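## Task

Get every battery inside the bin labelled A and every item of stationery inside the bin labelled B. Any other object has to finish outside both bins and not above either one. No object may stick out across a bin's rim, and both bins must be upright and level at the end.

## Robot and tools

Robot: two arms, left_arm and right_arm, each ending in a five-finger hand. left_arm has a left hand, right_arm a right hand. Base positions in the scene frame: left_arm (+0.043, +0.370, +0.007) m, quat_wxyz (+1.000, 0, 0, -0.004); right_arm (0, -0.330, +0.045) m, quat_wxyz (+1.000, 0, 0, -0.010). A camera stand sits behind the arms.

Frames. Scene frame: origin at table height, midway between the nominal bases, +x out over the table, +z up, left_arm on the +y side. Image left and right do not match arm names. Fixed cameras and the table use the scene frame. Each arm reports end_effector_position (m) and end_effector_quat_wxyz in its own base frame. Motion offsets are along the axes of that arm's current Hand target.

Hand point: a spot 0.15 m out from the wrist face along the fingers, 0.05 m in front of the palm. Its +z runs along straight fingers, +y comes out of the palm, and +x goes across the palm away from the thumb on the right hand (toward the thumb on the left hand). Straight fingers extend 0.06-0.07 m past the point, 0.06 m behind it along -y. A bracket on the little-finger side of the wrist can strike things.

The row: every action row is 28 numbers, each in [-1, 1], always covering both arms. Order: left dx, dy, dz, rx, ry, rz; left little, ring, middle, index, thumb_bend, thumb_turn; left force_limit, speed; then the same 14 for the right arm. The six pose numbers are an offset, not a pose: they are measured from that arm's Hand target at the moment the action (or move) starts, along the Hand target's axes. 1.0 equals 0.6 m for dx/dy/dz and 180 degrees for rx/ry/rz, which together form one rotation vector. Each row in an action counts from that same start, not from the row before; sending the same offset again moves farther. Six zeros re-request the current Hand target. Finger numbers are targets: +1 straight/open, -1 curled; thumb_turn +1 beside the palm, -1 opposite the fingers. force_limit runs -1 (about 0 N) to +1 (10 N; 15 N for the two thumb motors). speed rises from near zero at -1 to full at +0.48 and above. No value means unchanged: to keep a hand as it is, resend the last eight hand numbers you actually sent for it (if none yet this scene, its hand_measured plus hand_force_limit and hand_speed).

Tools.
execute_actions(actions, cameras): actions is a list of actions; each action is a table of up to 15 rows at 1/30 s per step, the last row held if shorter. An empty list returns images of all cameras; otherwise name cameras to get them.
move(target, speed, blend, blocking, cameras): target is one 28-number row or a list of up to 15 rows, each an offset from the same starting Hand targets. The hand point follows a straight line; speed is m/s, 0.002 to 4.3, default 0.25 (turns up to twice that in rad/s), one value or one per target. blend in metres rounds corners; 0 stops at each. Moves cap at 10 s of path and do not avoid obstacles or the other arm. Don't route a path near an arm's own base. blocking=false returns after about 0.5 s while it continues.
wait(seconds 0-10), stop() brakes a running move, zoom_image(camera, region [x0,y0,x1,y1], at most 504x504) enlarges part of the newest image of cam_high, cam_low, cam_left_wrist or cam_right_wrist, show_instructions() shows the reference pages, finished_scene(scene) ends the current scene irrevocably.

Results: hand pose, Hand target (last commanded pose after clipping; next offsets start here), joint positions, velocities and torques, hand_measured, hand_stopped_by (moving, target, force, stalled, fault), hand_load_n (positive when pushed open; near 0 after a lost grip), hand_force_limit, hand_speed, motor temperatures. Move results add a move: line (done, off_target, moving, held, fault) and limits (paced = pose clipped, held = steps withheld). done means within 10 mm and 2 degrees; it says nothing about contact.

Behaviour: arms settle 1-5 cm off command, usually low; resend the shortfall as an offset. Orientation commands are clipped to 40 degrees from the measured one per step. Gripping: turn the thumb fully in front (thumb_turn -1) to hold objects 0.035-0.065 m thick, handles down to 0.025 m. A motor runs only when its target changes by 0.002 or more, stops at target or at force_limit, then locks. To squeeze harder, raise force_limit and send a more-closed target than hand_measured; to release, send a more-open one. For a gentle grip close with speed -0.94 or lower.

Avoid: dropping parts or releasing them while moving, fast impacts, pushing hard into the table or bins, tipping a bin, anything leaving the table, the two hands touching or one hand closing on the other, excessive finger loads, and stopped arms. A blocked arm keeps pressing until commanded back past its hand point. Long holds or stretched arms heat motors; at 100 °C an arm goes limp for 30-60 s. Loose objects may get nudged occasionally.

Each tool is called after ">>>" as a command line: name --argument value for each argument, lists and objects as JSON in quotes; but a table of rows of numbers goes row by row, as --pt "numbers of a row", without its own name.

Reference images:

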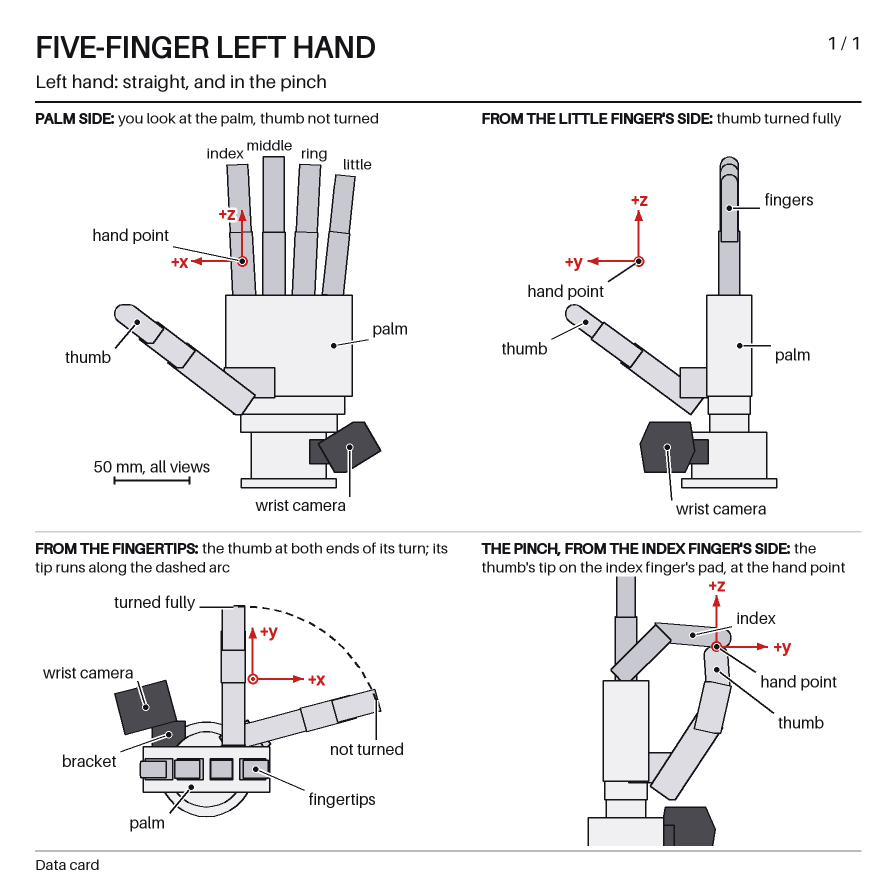

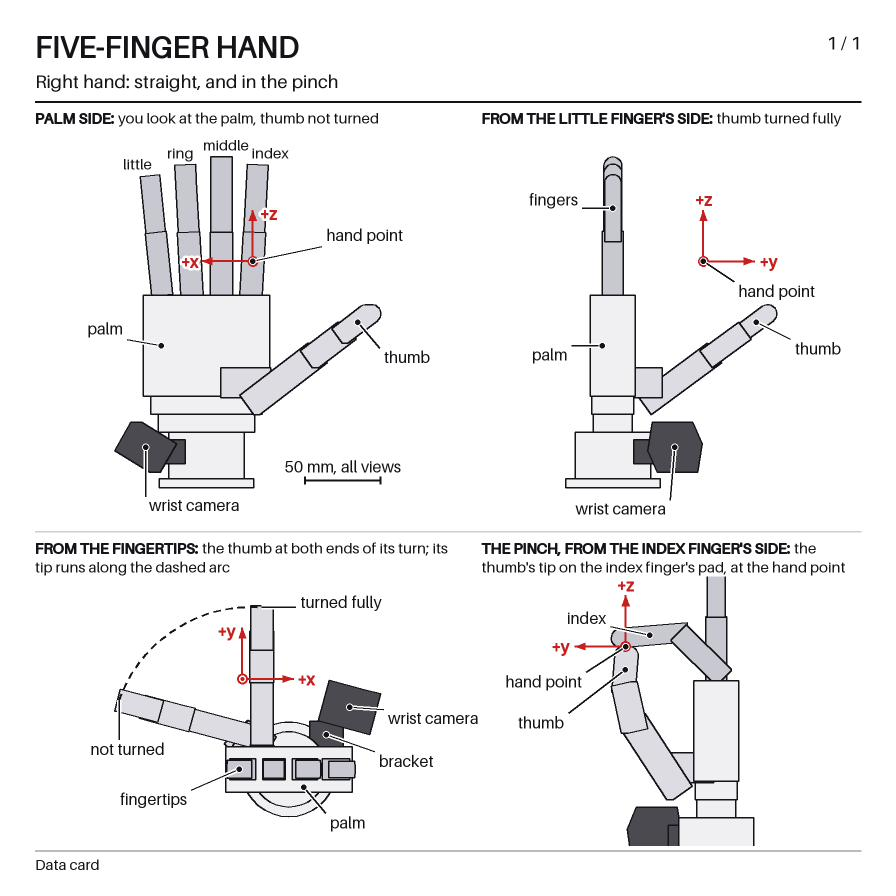

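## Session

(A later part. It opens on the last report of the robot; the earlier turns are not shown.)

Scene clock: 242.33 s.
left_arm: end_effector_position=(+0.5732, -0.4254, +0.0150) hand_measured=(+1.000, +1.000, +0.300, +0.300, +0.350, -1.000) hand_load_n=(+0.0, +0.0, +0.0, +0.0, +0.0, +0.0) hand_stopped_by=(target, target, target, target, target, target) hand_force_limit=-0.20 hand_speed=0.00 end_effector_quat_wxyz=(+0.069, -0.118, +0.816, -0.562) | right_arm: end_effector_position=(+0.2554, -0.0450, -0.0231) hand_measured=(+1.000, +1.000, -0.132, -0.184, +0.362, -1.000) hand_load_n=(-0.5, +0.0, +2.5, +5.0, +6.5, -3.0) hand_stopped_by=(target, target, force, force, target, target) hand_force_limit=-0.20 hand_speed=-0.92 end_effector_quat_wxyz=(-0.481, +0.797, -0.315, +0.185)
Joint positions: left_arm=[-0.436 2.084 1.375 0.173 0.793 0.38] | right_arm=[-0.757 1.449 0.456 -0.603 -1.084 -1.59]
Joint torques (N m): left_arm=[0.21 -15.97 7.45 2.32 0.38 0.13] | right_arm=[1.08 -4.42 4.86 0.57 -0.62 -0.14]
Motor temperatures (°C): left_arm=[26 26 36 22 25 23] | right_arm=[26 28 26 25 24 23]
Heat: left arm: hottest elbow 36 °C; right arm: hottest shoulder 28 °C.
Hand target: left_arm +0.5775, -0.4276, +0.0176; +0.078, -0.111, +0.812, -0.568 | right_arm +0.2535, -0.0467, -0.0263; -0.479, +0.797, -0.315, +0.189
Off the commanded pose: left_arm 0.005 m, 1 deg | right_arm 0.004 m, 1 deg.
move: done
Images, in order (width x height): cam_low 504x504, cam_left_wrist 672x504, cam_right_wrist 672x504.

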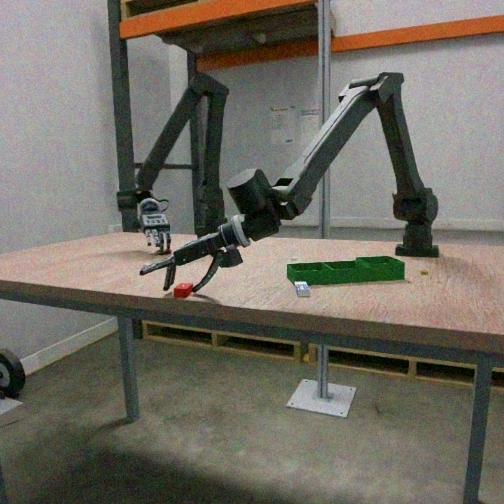

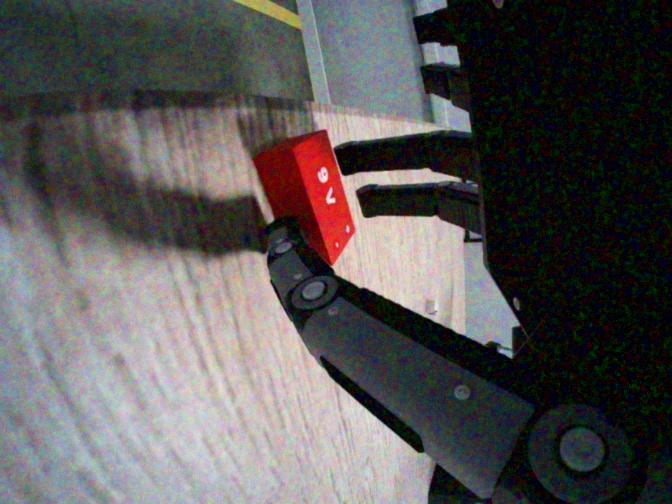

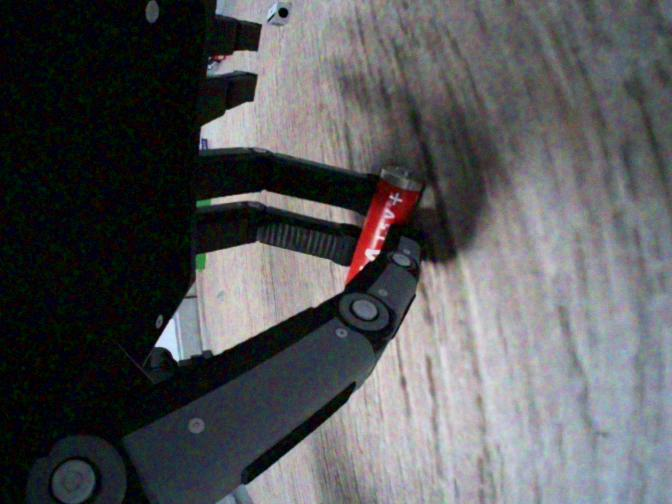

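>>> move --target '[0,0,0,0,0,0,1,1,-0.15,-0.15,0.35,-1,-0.1,-0.92,0,-0.0883,-0.0469,0,0,0,1,1,-0.4,-0.3,0.36,-1,-0.2,-0.92]' --speed 0.05 --cameras '["cam_left_wrist","cam_right_wrist","cam_low"]'

>>> zoom_image --camera "cam_left_wrist" --region '[200, 110, 380, 290]'

>>> zoom_image --camera "cam_low" --region '[130, 230, 240, 310]'

Scene clock: 249.90 s.
left_arm: end_effector_position=(+0.5733, -0.4257, +0.0155) hand_measured=(+1.000, +1.000, +0.026, +0.010, +0.352, -1.000) hand_load_n=(+0.0, +0.0, +3.0, +6.0, +7.0, -1.5) hand_stopped_by=(target, target, force, force, target, target) hand_force_limit=-0.10 hand_speed=-0.92 end_effector_quat_wxyz=(+0.070, -0.117, +0.815, -0.563) | right_arm: end_effector_position=(+0.2379, -0.0288, +0.0216) hand_measured=(+1.000, +1.000, -0.132, -0.184, +0.362, -1.000) hand_load_n=(+0.0, +0.0, +2.5, +5.0, +6.5, -2.5) hand_stopped_by=(target, target, force, force, target, target) hand_force_limit=-0.20 hand_speed=-0.92 end_effector_quat_wxyz=(-0.488, +0.792, -0.326, +0.166)
Joint positions: left_arm=[-0.436 2.084 1.375 0.176 0.795 0.38] | right_arm=[-0.757 1.264 0.463 -0.842 -1.082 -1.59]
Joint torques (N m): left_arm=[0.15 -15.97 7.43 2.24 0.31 0.13] | right_arm=[1.14 -4.19 10.65 -0.32 -0.67 -0.11]
Heat: left arm: hottest elbow 35 °C; right arm: hottest shoulder 28 °C.
Hand target: left_arm +0.5776, -0.4276, +0.0176; +0.078, -0.111, +0.812, -0.568 | right_arm +0.2536, -0.0467, +0.0337; -0.479, +0.797, -0.315, +0.189
Off the commanded pose: left_arm 0.005 m, 1 deg | right_arm 0.027 m, 3 deg.
move: off_target (right_arm)
Images, in order (width x height): cam_low 504x504, cam_left_wrist 672x504, cam_right_wrist 672x504.

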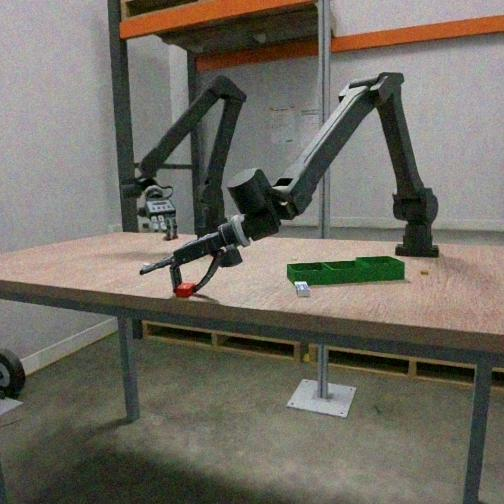

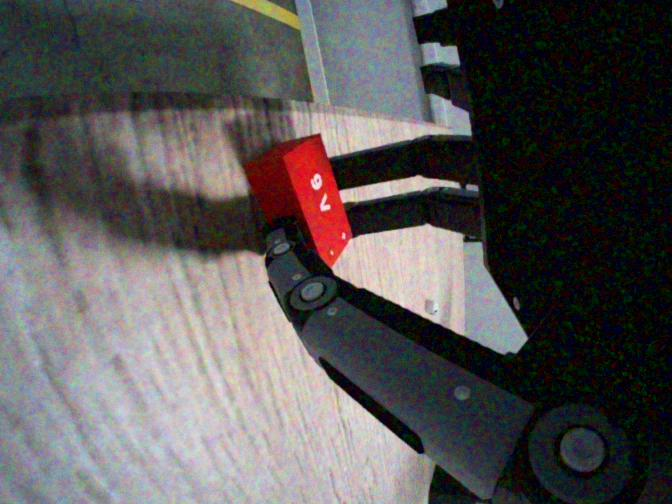

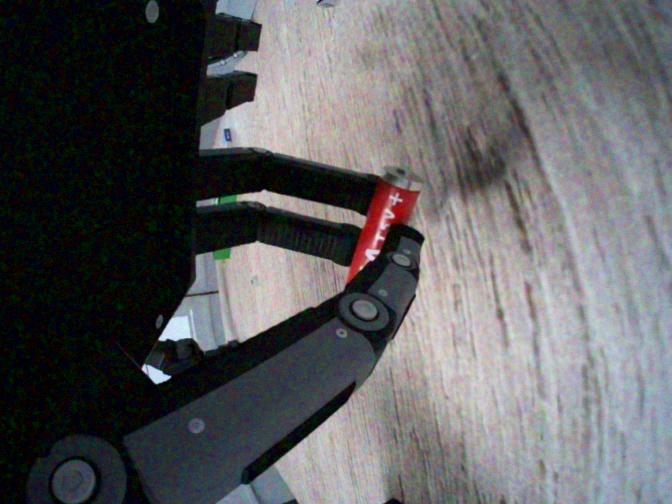

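Scaled by 2.800 from the camera's 672x504 image, which has a finer 960x720 frame.

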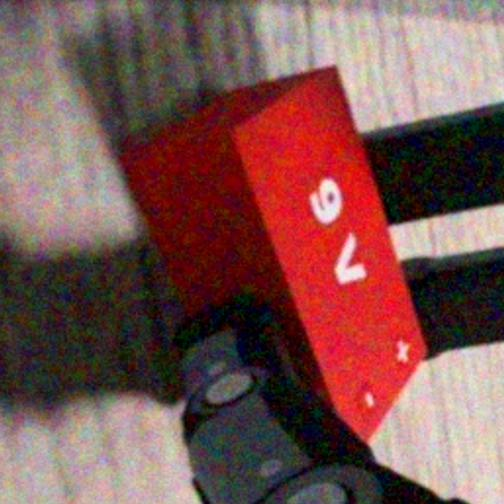

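Scaled by 4.582 from the camera's 504x504 image, which has a finer 720x720 frame.

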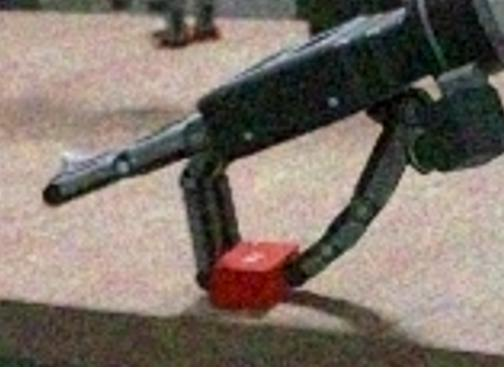

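>>> move --target '[0,-0.1097,-0.0399,0,0,0,1,1,-0.15,-0.15,0.35,-1,-0.1,-0.92,0,-0.0883,-0.0469,0,0,0,1,1,-0.4,-0.3,0.36,-1,-0.2,-0.92]' --speed 0.04 --cameras '["cam_low","cam_left_wrist"]'

>>> zoom_image --camera "cam_low" --region '[130, 220, 240, 300]'

Scene clock: 255.87 s.
left_arm: end_effector_position=(+0.5634, -0.4211, +0.0519) hand_measured=(+1.000, +1.000, +0.026, +0.010, +0.352, -1.000) hand_load_n=(+0.0, +0.0, +2.5, +6.0, +7.5, -1.0) hand_stopped_by=(target, target, force, force, target, target) hand_force_limit=-0.10 hand_speed=-0.92 end_effector_quat_wxyz=(+0.058, -0.125, +0.820, -0.555) | right_arm: end_effector_position=(+0.2381, -0.0291, +0.0767) hand_measured=(+1.000, +1.000, -0.132, -0.184, +0.362, -1.000) hand_load_n=(+0.0, +0.0, +2.0, +5.0, +6.0, -2.5) hand_stopped_by=(target, target, force, force, target, target) hand_force_limit=-0.20 hand_speed=-0.92 end_effector_quat_wxyz=(-0.489, +0.792, -0.328, +0.163)
Joint positions: left_arm=[-0.436 2.007 1.375 0.064 0.795 0.38] | right_arm=[-0.757 1.127 0.547 -1.071 -1.082 -1.59]
Joint torques (N m): left_arm=[0.26 -18.26 10.71 1.14 0.32 0.12] | right_arm=[1.26 -3.66 12.62 -0.25 -0.68 -0.1]
Heat: left arm: hottest elbow 35 °C; right arm: hottest shoulder 28 °C.
Hand target: left_arm +0.5776, -0.4276, +0.0874; +0.078, -0.111, +0.812, -0.568 | right_arm +0.2536, -0.0467, +0.0936; -0.479, +0.797, -0.315, +0.188
Off the commanded pose: left_arm 0.039 m, 3 deg | right_arm 0.029 m, 4 deg.
move: off_target (left_arm, right_arm)
Images, in order (width x height): cam_low 504x504, cam_left_wrist 672x504.

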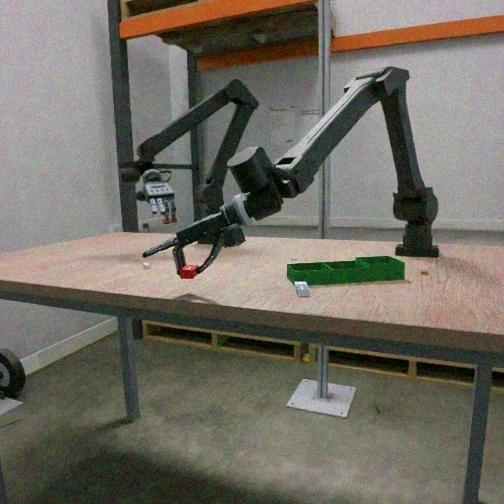

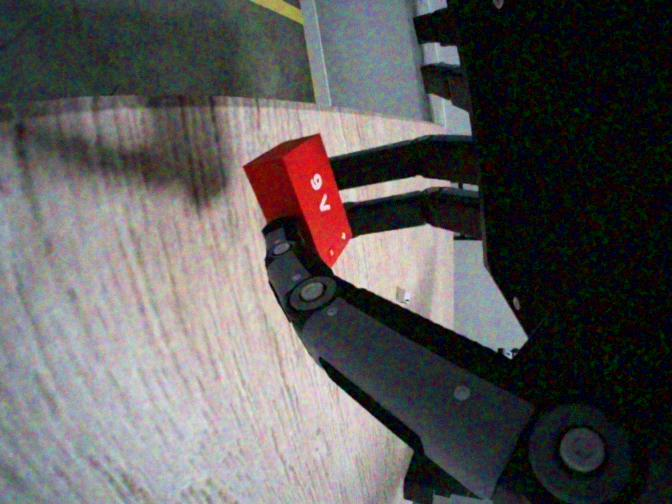

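Scaled by 4.582 from the camera's 504x504 image, which has a finer 720x720 frame.

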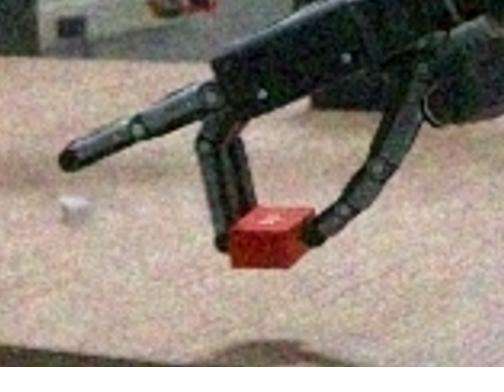

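>>> move --pt "0 -0.047 -0.0171 0 0 0 1 1 -0.15 -0.15 0.35 -1 -0.1 -0.92 0 0 0 0 0 0 1 1 -0.4 -0.3 0.36 -1 -0.2 -0.92" --pt "0.3207 0.1862 -0.6483 0 -0.0956 -0.0348 1 1 -0.15 -0.15 0.35 -1 -0.1 -0.92 0 0 0 0 0 0 1 1 -0.4 -0.3 0.36 -1 -0.2 -0.92" --speed '[0.08,0.2]' --blend '[0.02,0]' --cameras '["cam_low","cam_left_wrist","cam_high"]'

>>> zoom_image --camera "cam_left_wrist" --region '[60, 60, 400, 400]'

>>> zoom_image --camera "cam_low" --region '[270, 210, 420, 300]'

Scene clock: 281.90 s.
left_arm: end_effector_position=(+0.2774, -0.0921, +0.1075) hand_measured=(+1.000, +1.000, +0.026, +0.010, +0.352, -1.000) hand_load_n=(+0.0, +0.0, +3.0, +5.5, +7.5, -1.0) hand_stopped_by=(target, target, force, force, target, target) hand_force_limit=-0.10 hand_speed=-0.92 end_effector_quat_wxyz=(+0.161, -0.246, +0.783, -0.548) | right_arm: end_effector_position=(+0.2381, -0.0291, +0.0767) hand_measured=(+1.000, +1.000, -0.132, -0.184, +0.362, -1.000) hand_load_n=(+0.0, +0.0, +2.5, +5.0, +6.0, -3.0) hand_stopped_by=(target, target, force, force, target, target) hand_force_limit=-0.20 hand_speed=-0.92 end_effector_quat_wxyz=(-0.489, +0.792, -0.328, +0.163)
Joint positions: left_arm=[0.275 0.897 0.403 -0.38 1.1 0.797] | right_arm=[-0.757 1.127 0.547 -1.071 -1.082 -1.59]
Joint torques (N m): left_arm=[0.21 -1.44 9.83 0.7 0.71 0.21] | right_arm=[1.32 -3.66 12.59 -0.31 -0.68 -0.11]
Heat: left arm: hottest elbow 37 °C; right arm: hottest shoulder 28 °C.
Hand target: left_arm +0.2841, -0.0901, +0.1157; +0.167, -0.238, +0.784, -0.549 | right_arm +0.2536, -0.0467, +0.0936; -0.479, +0.797, -0.315, +0.189
Off the commanded pose: left_arm 0.011 m, 1 deg | right_arm 0.029 m, 3 deg.
move: off_target (left_arm, right_arm); blend cut to 0.0149 m at target 1
Images, in order (width x height): cam_high 504x504, cam_low 504x504, cam_left_wrist 672x504.

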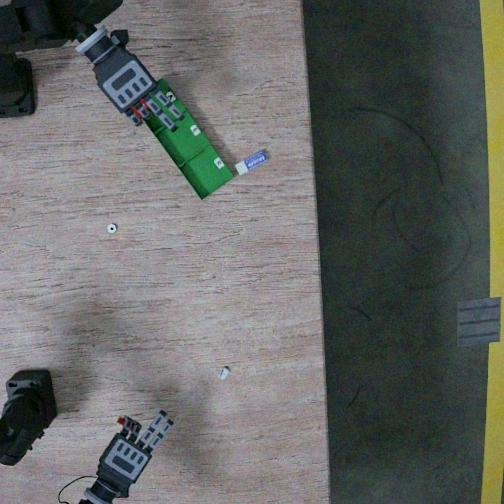

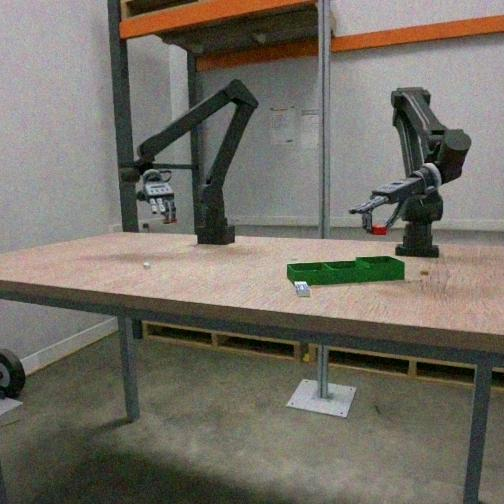

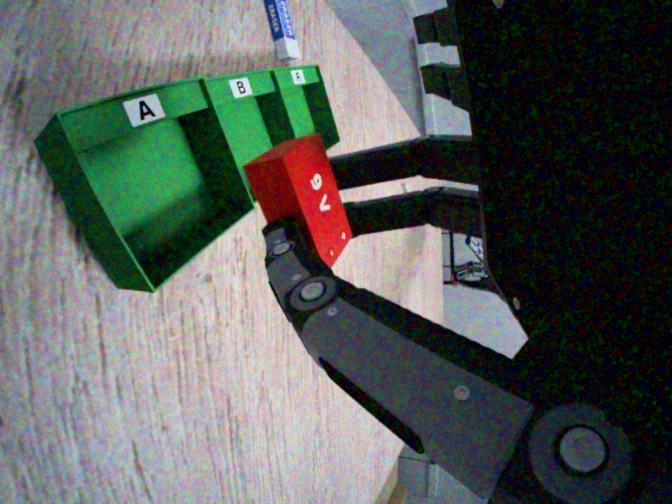

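Scaled by 1.482 from the camera's 672x504 image, which has a finer 960x720 frame.

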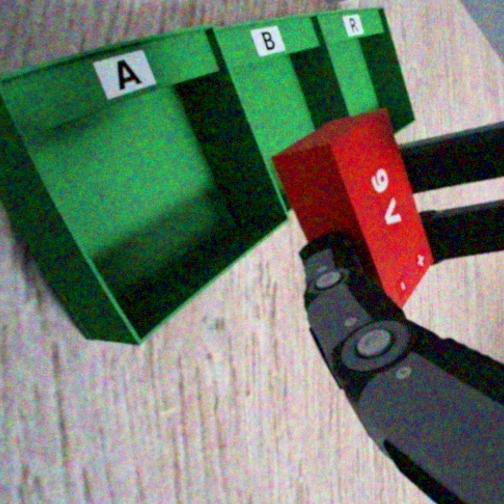

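Scaled by 3.360 from the camera's 504x504 image, which has a finer 720x720 frame.

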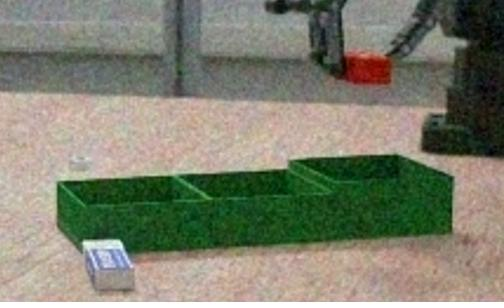

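>>> zoom_image --camera "cam_low" --region '[280, 245, 410, 300]'

Scaled by 3.877 from the camera's 504x504 image, which has a finer 720x720 frame.

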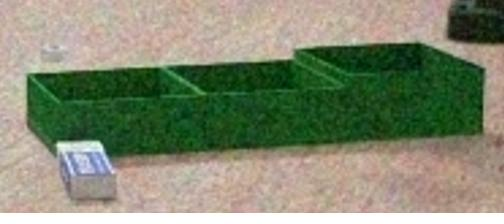

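>>> zoom_image --camera "cam_low" --region '[350, 250, 410, 290]'

>>> zoom_image --camera "cam_left_wrist" --region '[20, 50, 270, 300]'

Scaled by 8.400 from the camera's 504x504 image, which has a finer 720x720 frame.

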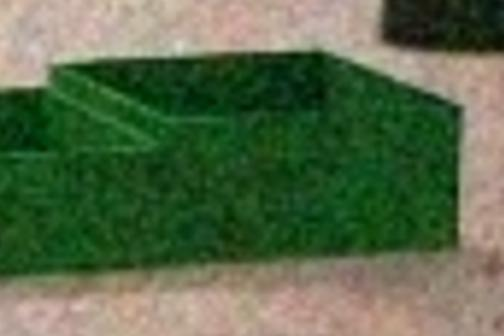

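Scaled by 2.016 from the camera's 672x504 image, which has a finer 960x720 frame.

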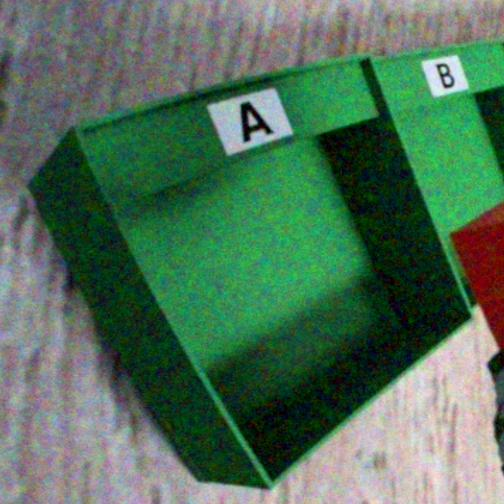

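>>> move --pt "-0.0193 0.015 0.02 0 0 0 1 1 -0.15 -0.15 0.35 -1 -0.1 -0.92 0 0 0 0 0 0 1 1 -0.4 -0.3 0.36 -1 -0.2 -0.92" --pt "-0.0193 0.0798 0.0425 0 0 0 1 1 -0.15 -0.15 0.35 -1 -0.1 -0.92 0 0 0 0 0 0 1 1 -0.4 -0.3 0.36 -1 -0.2 -0.92" --speed 0.08 --cameras '["cam_low","cam_left_wrist"]'

>>> zoom_image --camera "cam_left_wrist" --region '[60, 60, 400, 400]'

>>> zoom_image --camera "cam_low" --region '[340, 215, 430, 295]'

Scene clock: 328.60 s.
left_arm: end_effector_position=(+0.2931, -0.0891, +0.0587) hand_measured=(+1.000, +1.000, +0.026, +0.010, +0.352, -1.000) hand_load_n=(+0.0, +0.0, +2.5, +5.5, +7.5, -1.5) hand_stopped_by=(target, target, force, force, target, target) hand_force_limit=-0.10 hand_speed=-0.92 end_effector_quat_wxyz=(+0.161, -0.244, +0.785, -0.546) | right_arm: end_effector_position=(+0.2381, -0.0291, +0.0767) hand_measured=(+1.000, +1.000, -0.132, -0.184, +0.362, -1.000) hand_load_n=(+0.0, +0.0, +2.0, +5.0, +6.5, -2.5) hand_stopped_by=(target, target, force, force, target, target) hand_force_limit=-0.20 hand_speed=-0.92 end_effector_quat_wxyz=(-0.489, +0.792, -0.328, +0.163)
Joint positions: left_arm=[0.267 1.1 0.353 -0.124 1.094 0.796] | right_arm=[-0.757 1.127 0.547 -1.071 -1.082 -1.59]
Joint torques (N m): left_arm=[-0.44 -3.08 7.06 1.84 0.58 0] | right_arm=[1.14 -3.72 12.59 -0.28 -0.68 -0.1]
Heat: left arm: hottest elbow 38 °C; right arm: hottest elbow 30 °C.
Hand target: left_arm +0.2980, -0.0900, +0.0621; +0.167, -0.238, +0.784, -0.549 | right_arm +0.2536, -0.0467, +0.0936; -0.479, +0.797, -0.315, +0.189
Off the commanded pose: left_arm 0.006 m, 1 deg | right_arm 0.029 m, 4 deg.
move: off_target (right_arm)
Images, in order (width x height): cam_low 504x504, cam_left_wrist 672x504.

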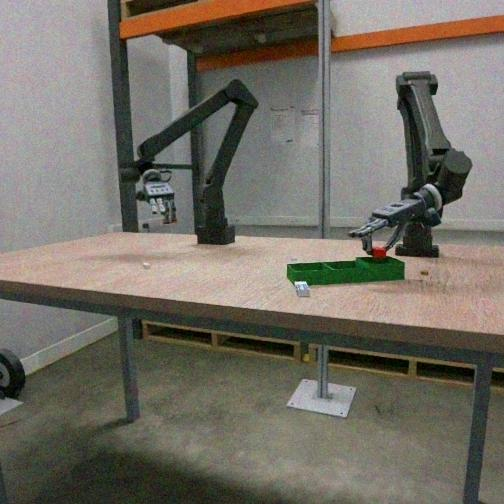

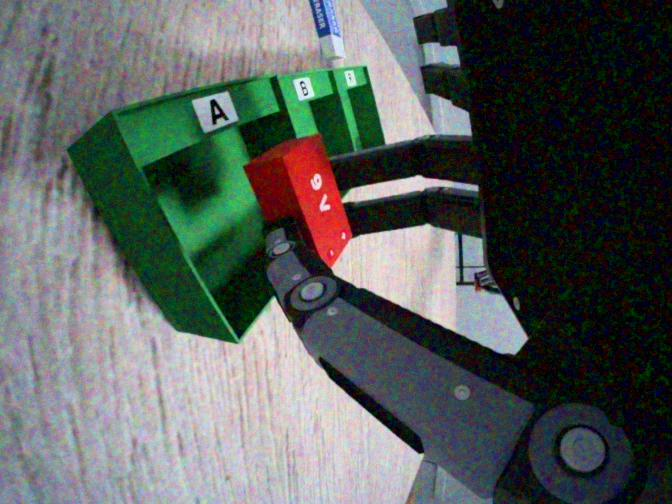

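Scaled by 1.482 from the camera's 672x504 image, which has a finer 960x720 frame.

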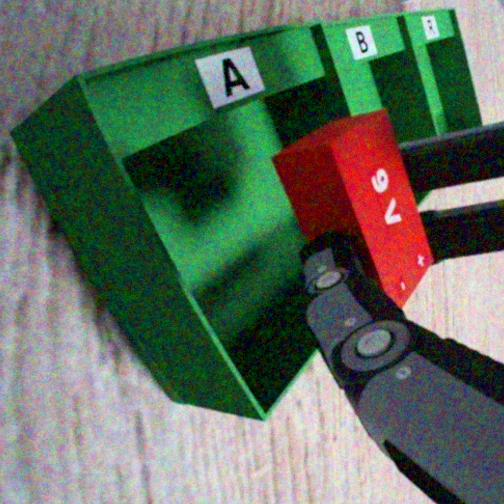

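Scaled by 5.600 from the camera's 504x504 image, which has a finer 720x720 frame.

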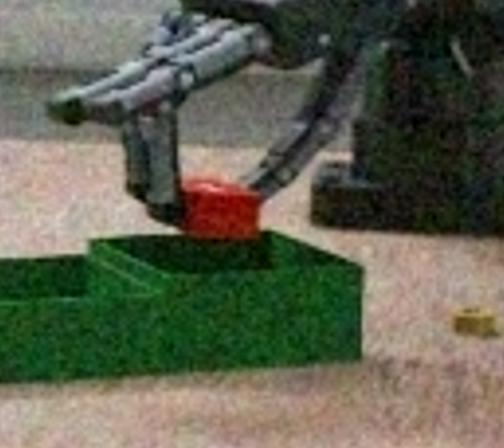

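>>> move --pt "-0.01 -0.0134 -0.012 0 0 0 1 1 -0.15 -0.15 0.35 -1 -0.1 -0.92 0 0 0 0 0 0 1 1 -0.4 -0.3 0.36 -1 -0.2 -0.92" --pt "-0.0067 0.0559 0.015 0 0 0 1 1 -0.15 -0.15 0.35 -1 -0.1 -0.92 0 0 0 0 0 0 1 1 -0.4 -0.3 0.36 -1 -0.2 -0.92" --speed 0.05 --cameras '["cam_low","cam_left_wrist"]'

>>> zoom_image --camera "cam_low" --region '[340, 215, 430, 295]'

Scene clock: 349.73 s.
left_arm: end_effector_position=(+0.2957, -0.0868, +0.0271) hand_measured=(+1.000, +1.000, +0.026, +0.010, +0.352, -1.000) hand_load_n=(-0.5, +0.0, +3.0, +6.0, +7.5, -1.0) hand_stopped_by=(target, target, force, force, target, target) hand_force_limit=-0.10 hand_speed=-0.92 end_effector_quat_wxyz=(+0.158, -0.244, +0.784, -0.549) | right_arm: end_effector_position=(+0.2381, -0.0291, +0.0767) hand_measured=(+1.000, +1.000, -0.132, -0.184, +0.362, -1.000) hand_load_n=(+0.0, +0.0, +2.0, +5.0, +6.5, -2.5) hand_stopped_by=(target, target, force, force, target, target) hand_force_limit=-0.20 hand_speed=-0.92 end_effector_quat_wxyz=(-0.489, +0.792, -0.328, +0.163)
Joint positions: left_arm=[0.275 1.24 0.325 0.028 1.106 0.811] | right_arm=[-0.757 1.127 0.547 -1.071 -1.082 -1.59]
Joint torques (N m): left_arm=[0.38 -3.49 5.67 1.96 0.54 0.14] | right_arm=[1.08 -3.6 12.59 -0.29 -0.68 -0.1]
Heat: left arm: hottest elbow 36 °C; right arm: hottest elbow 30 °C.
Hand target: left_arm +0.2996, -0.0851, +0.0274; +0.167, -0.238, +0.784, -0.548 | right_arm +0.2536, -0.0467, +0.0936; -0.479, +0.797, -0.315, +0.189
Off the commanded pose: left_arm 0.004 m, 1 deg | right_arm 0.029 m, 4 deg.
move: off_target (right_arm)
Images, in order (width x height): cam_low 504x504, cam_left_wrist 672x504.

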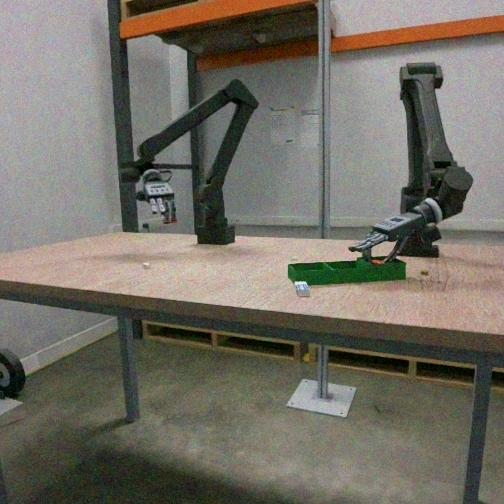

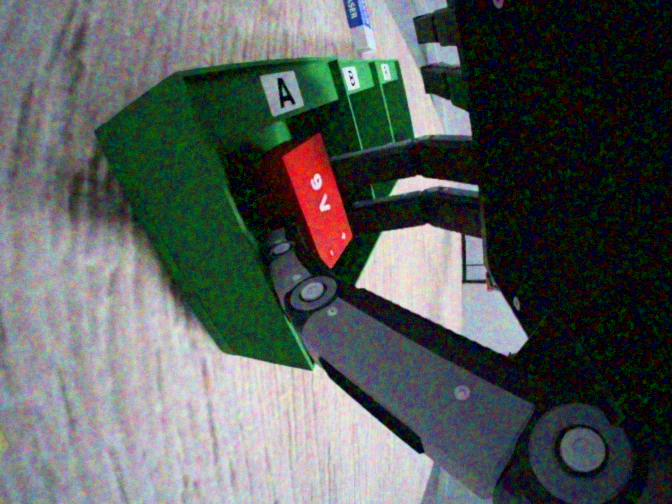

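Scaled by 5.600 from the camera's 504x504 image, which has a finer 720x720 frame.

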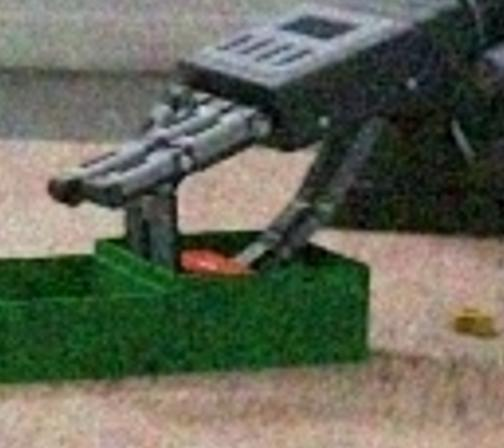

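>>> move --pt "0 0 0 0 0 0 1 1 0.1 0.1 0.42 -1 -0.1 -0.85 0 0 0 0 0 0 1 1 -0.4 -0.3 0.36 -1 -0.2 -0.92" --pt "-0.0065 -0.1436 -0.0441 0 0 0 1 1 0.1 0.1 0.42 -1 -0.1 -0.85 0 0 0 0 0 0 1 1 -0.4 -0.3 0.36 -1 -0.2 -0.92" --speed 0.06 --cameras '["cam_low","cam_left_wrist"]'

>>> zoom_image --camera "cam_left_wrist" --region '[0, 60, 340, 400]'

Scene clock: 358.30 s.
left_arm: end_effector_position=(+0.2902, -0.0888, +0.0973) hand_measured=(+1.000, +1.000, +0.100, +0.100, +0.420, -1.000) hand_load_n=(+0.0, +0.0, +0.0, +0.0, +0.0, +0.0) hand_stopped_by=(target, target, target, target, target, target) hand_force_limit=-0.10 hand_speed=-0.85 end_effector_quat_wxyz=(+0.153, -0.250, +0.784, -0.547) | right_arm: end_effector_position=(+0.2381, -0.0291, +0.0767) hand_measured=(+1.000, +1.000, -0.132, -0.184, +0.362, -1.000) hand_load_n=(+0.0, +0.0, +2.0, +5.0, +6.5, -2.5) hand_stopped_by=(target, target, force, force, target, target) hand_force_limit=-0.20 hand_speed=-0.92 end_effector_quat_wxyz=(-0.489, +0.792, -0.328, +0.163)
Joint positions: left_arm=[0.272 0.985 0.42 -0.328 1.099 0.801] | right_arm=[-0.757 1.127 0.547 -1.071 -1.082 -1.59]
Joint torques (N m): left_arm=[-0.38 -3.19 11.54 0.59 0.52 0] | right_arm=[1.14 -3.55 12.6 -0.28 -0.68 -0.1]
Heat: left arm: hottest elbow 36 °C; right arm: hottest elbow 30 °C.
Hand target: left_arm +0.3055, -0.0868, +0.1174; +0.167, -0.238, +0.784, -0.548 | right_arm +0.2536, -0.0467, +0.0936; -0.479, +0.797, -0.315, +0.189
Off the commanded pose: left_arm 0.025 m, 2 deg | right_arm 0.029 m, 4 deg.
move: off_target (left_arm, right_arm)
Images, in order (width x height): cam_low 504x504, cam_left_wrist 672x504.

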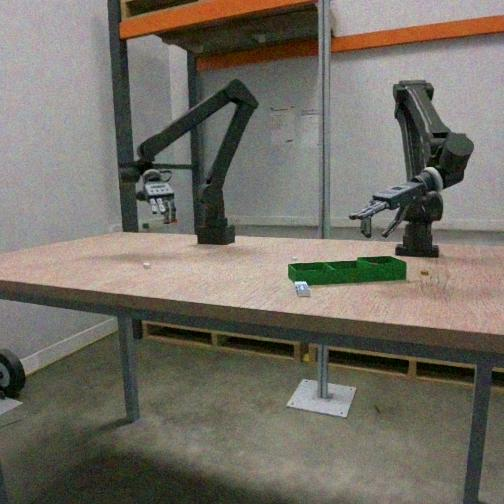

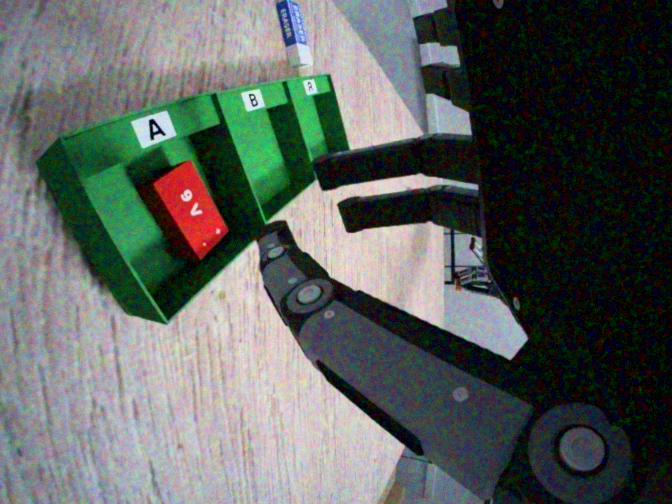

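Scaled by 1.482 from the camera's 672x504 image, which has a finer 960x720 frame.

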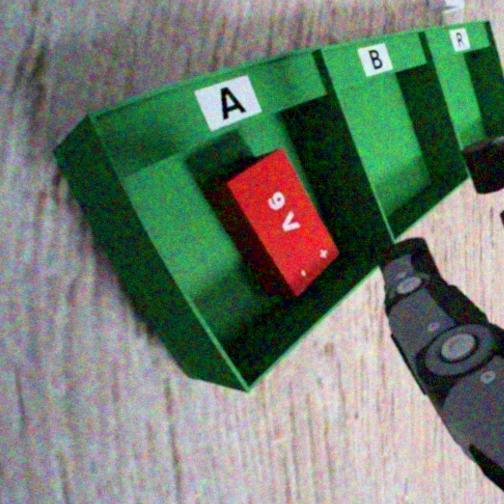

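>>> move --target '[-0.1465,-0.0839,0.3155,0,0.0512,0.0186,1,1,0.3,0.3,0.35,-1,-0.1,0,0,0,0,0,0,0,1,1,-0.4,-0.3,0.36,-1,-0.2,-0.92]' --speed 0.2 --cameras '["cam_low","cam_left_wrist"]'

>>> zoom_image --camera "cam_left_wrist" --region '[100, 100, 280, 280]'

Scene clock: 367.57 s.
left_arm: end_effector_position=(+0.4664, -0.1960, +0.0812) hand_measured=(+1.000, +1.000, +0.300, +0.300, +0.350, -1.000) hand_load_n=(+0.0, +0.0, +0.0, +0.0, +0.0, +0.0) hand_stopped_by=(target, target, target, target, target, target) hand_force_limit=-0.10 hand_speed=0.00 end_effector_quat_wxyz=(+0.099, -0.184, +0.807, -0.552) | right_arm: end_effector_position=(+0.2381, -0.0291, +0.0767) hand_measured=(+1.000, +1.000, -0.132, -0.184, +0.362, -1.000) hand_load_n=(+0.0, +0.0, +2.5, +5.0, +6.0, -2.5) hand_stopped_by=(target, target, force, force, target, target) hand_force_limit=-0.20 hand_speed=-0.92 end_effector_quat_wxyz=(-0.489, +0.792, -0.328, +0.163)
Joint positions: left_arm=[-0.083 1.583 0.86 0.014 0.966 0.567] | right_arm=[-0.757 1.127 0.547 -1.071 -1.082 -1.59]
Joint torques (N m): left_arm=[-0.03 -9.99 10.62 2 0.4 -0.03] | right_arm=[1.14 -3.6 12.59 -0.29 -0.68 -0.11]
Motor temperatures (°C): left_arm=[26 25 37 22 26 23] | right_arm=[26 28 31 25 24 23]
Heat: left arm: hottest elbow 37 °C; right arm: hottest elbow 31 °C.
Hand target: left_arm +0.4871, -0.1999, +0.1000; +0.119, -0.171, +0.801, -0.561 | right_arm +0.2536, -0.0467, +0.0936; -0.479, +0.797, -0.315, +0.189
Off the commanded pose: left_arm 0.028 m, 3 deg | right_arm 0.029 m, 4 deg.
move: off_target (left_arm, right_arm)
Images, in order (width x height): cam_low 504x504, cam_left_wrist 672x504.

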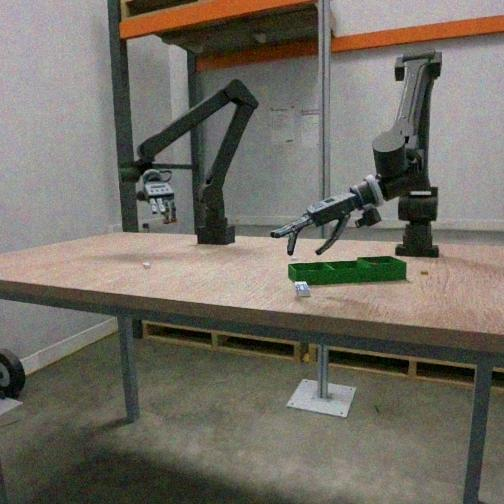

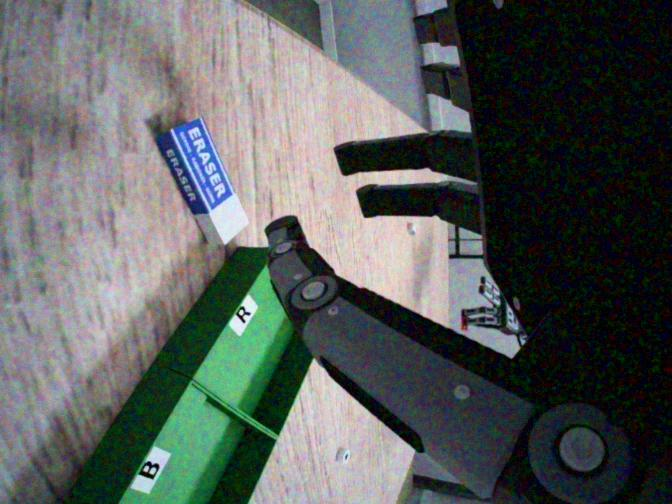

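Scaled by 2.800 from the camera's 672x504 image, which has a finer 960x720 frame.

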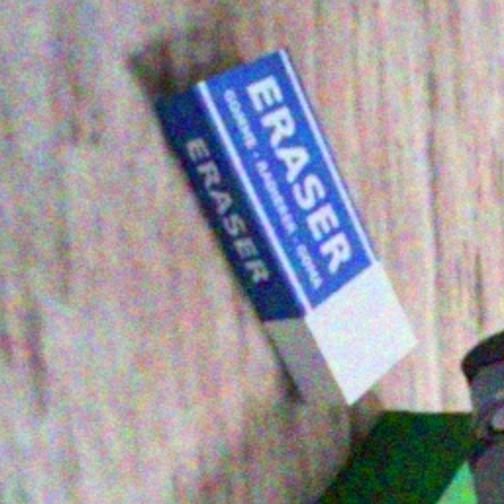

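>>> move --pt "0.013 -0.005 0.0136 0 0 0 1 1 0.3 0.3 0.35 -1 -0.1 0 0 0 0 0 0 0 1 1 -0.4 -0.3 0.36 -1 -0.2 -0.92" --pt "0.011 0.0812 0.045 0 0 0 1 1 0.3 0.3 0.35 -1 -0.1 0 0 0 0 0 0 0 1 1 -0.4 -0.3 0.36 -1 -0.2 -0.92" --speed '[0.1,0.08]' --cameras '["cam_low","cam_left_wrist"]'

>>> zoom_image --camera "cam_left_wrist" --region '[140, 100, 320, 280]'

>>> zoom_image --camera "cam_low" --region '[260, 215, 360, 305]'

Scene clock: 384.27 s.
left_arm: end_effector_position=(+0.4807, -0.2073, +0.0411) hand_measured=(+1.000, +1.000, +0.300, +0.300, +0.350, -1.000) hand_load_n=(+0.0, -0.5, +0.0, +0.0, +0.0, +0.0) hand_stopped_by=(target, target, target, target, target, target) hand_force_limit=-0.10 hand_speed=0.00 end_effector_quat_wxyz=(+0.114, -0.174, +0.804, -0.557) | right_arm: end_effector_position=(+0.2381, -0.0291, +0.0767) hand_measured=(+1.000, +1.000, -0.132, -0.184, +0.362, -1.000) hand_load_n=(+0.0, +0.0, +2.5, +5.0, +6.5, -2.5) hand_stopped_by=(target, target, force, force, target, target) hand_force_limit=-0.20 hand_speed=-0.92 end_effector_quat_wxyz=(-0.489, +0.792, -0.328, +0.163)
Joint positions: left_arm=[-0.106 1.696 0.846 0.199 0.946 0.541] | right_arm=[-0.757 1.127 0.547 -1.071 -1.082 -1.59]
Joint torques (N m): left_arm=[-0.26 -10.58 6.56 2.1 0.37 -0.02] | right_arm=[1.2 -3.6 12.6 -0.29 -0.68 -0.1]
Heat: left arm: hottest elbow 36 °C; right arm: hottest elbow 31 °C.
Hand target: left_arm +0.4847, -0.2105, +0.0450; +0.119, -0.170, +0.801, -0.561 | right_arm +0.2536, -0.0467, +0.0936; -0.479, +0.797, -0.315, +0.189
Off the commanded pose: left_arm 0.006 m, 1 deg | right_arm 0.029 m, 4 deg.
move: off_target (right_arm)
Images, in order (width x height): cam_low 504x504, cam_left_wrist 672x504.

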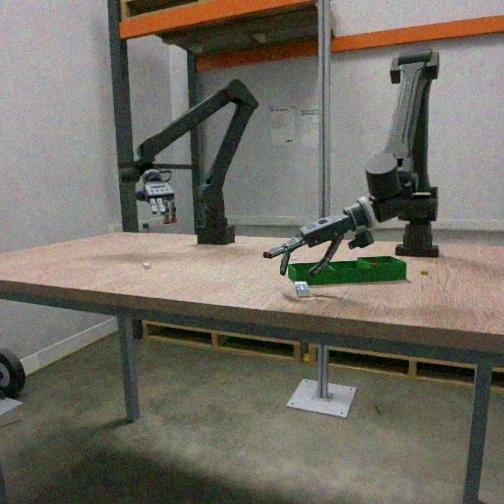

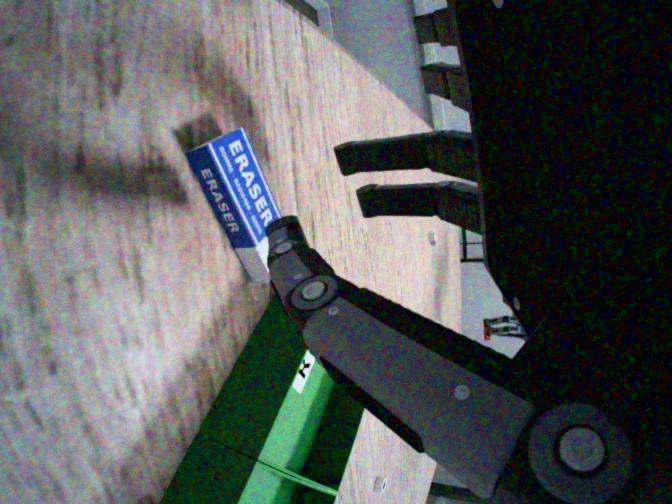

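Scaled by 2.800 from the camera's 672x504 image, which has a finer 960x720 frame.

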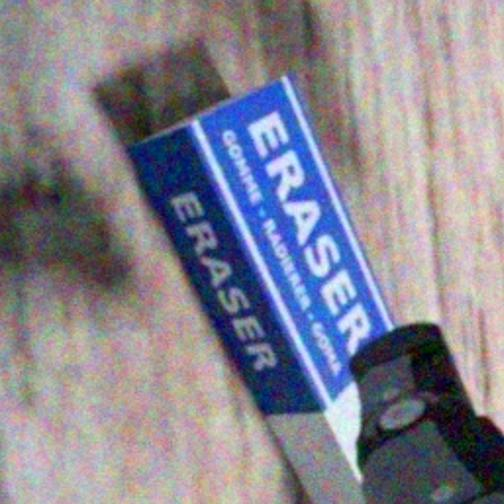

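Scaled by 5.040 from the camera's 504x504 image, which has a finer 720x720 frame.

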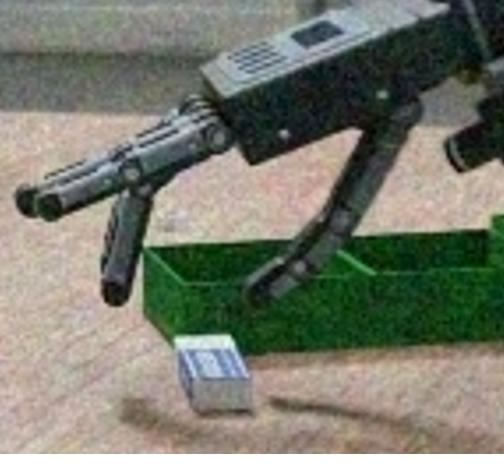

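>>> move --target '[0,0.0487,0.0125,0,0,0,1,1,0.3,0.3,0.35,-1,-0.1,0,0,0,0,0,0,0,1,1,-0.4,-0.3,0.36,-1,-0.2,-0.92]' --speed 0.06 --cameras '["cam_low","cam_left_wrist"]'

>>> zoom_image --camera "cam_left_wrist" --region '[180, 100, 360, 280]'

>>> zoom_image --camera "cam_low" --region '[260, 215, 360, 305]'

Scene clock: 400.83 s.
left_arm: end_effector_position=(+0.4789, -0.2073, +0.0117) hand_measured=(+1.000, +1.000, +0.300, +0.300, +0.350, -1.000) hand_load_n=(+0.0, +0.0, +0.0, +0.0, +0.0, +0.0) hand_stopped_by=(target, target, target, target, target, target) hand_force_limit=-0.10 hand_speed=0.00 end_effector_quat_wxyz=(+0.112, -0.175, +0.804, -0.557) | right_arm: end_effector_position=(+0.2381, -0.0291, +0.0767) hand_measured=(+1.000, +1.000, -0.132, -0.184, +0.362, -1.000) hand_load_n=(+0.0, +0.0, +2.5, +5.0, +6.5, -2.5) hand_stopped_by=(target, target, force, force, target, target) hand_force_limit=-0.20 hand_speed=-0.92 end_effector_quat_wxyz=(-0.489, +0.792, -0.328, +0.163)
Joint positions: left_arm=[-0.106 1.763 0.827 0.282 0.947 0.541] | right_arm=[-0.757 1.127 0.547 -1.071 -1.082 -1.59]
Joint torques (N m): left_arm=[0.21 -10.93 5.96 2.19 0.49 0.04] | right_arm=[1.2 -3.72 12.57 -0.29 -0.68 -0.1]
Heat: left arm: hottest elbow 35 °C; right arm: hottest elbow 31 °C.
Hand target: left_arm +0.4835, -0.2078, +0.0151; +0.120, -0.170, +0.801, -0.561 | right_arm +0.2536, -0.0467, +0.0936; -0.479, +0.797, -0.315, +0.189
Off the commanded pose: left_arm 0.006 m, 1 deg | right_arm 0.029 m, 4 deg.
move: off_target (right_arm)
Images, in order (width x height): cam_low 504x504, cam_left_wrist 672x504.

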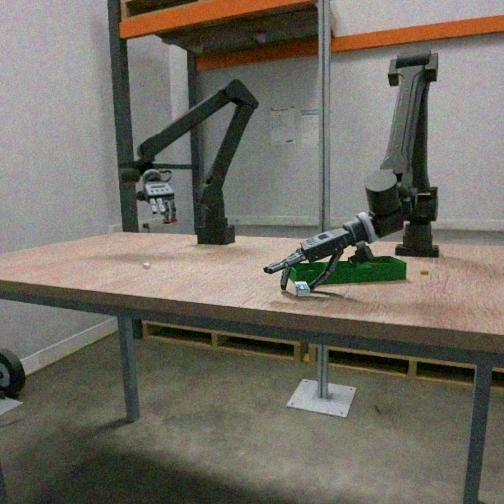

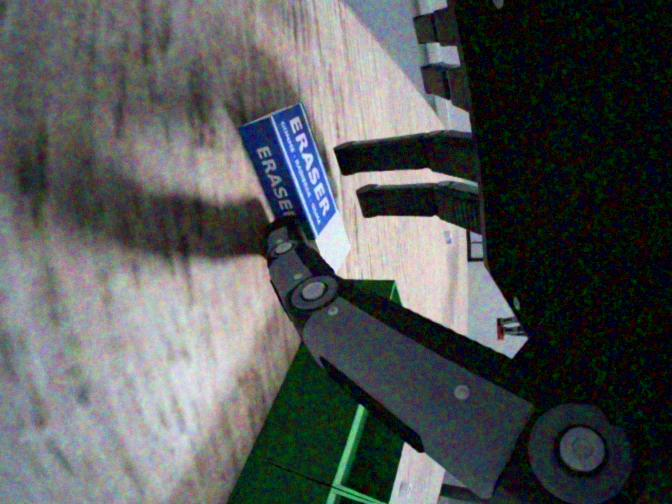

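Scaled by 2.800 from the camera's 672x504 image, which has a finer 960x720 frame.

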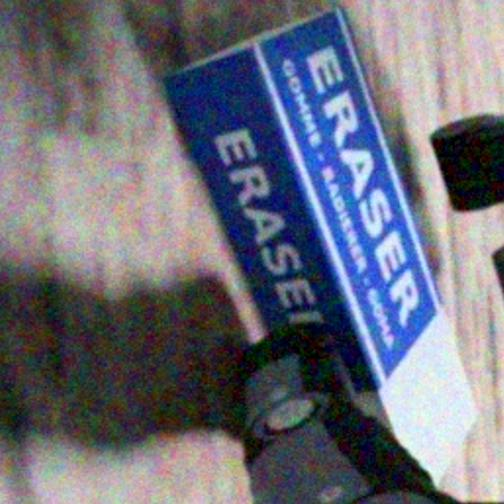

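Scaled by 5.040 from the camera's 504x504 image, which has a finer 720x720 frame.

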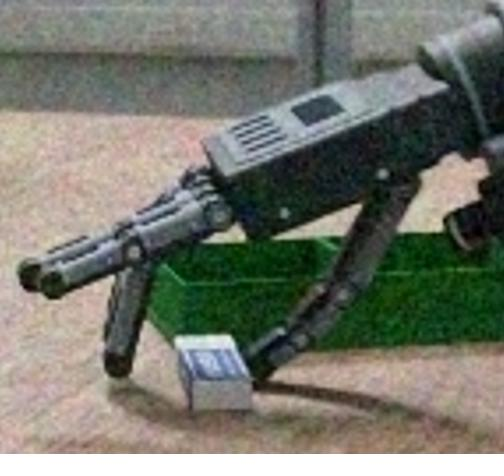

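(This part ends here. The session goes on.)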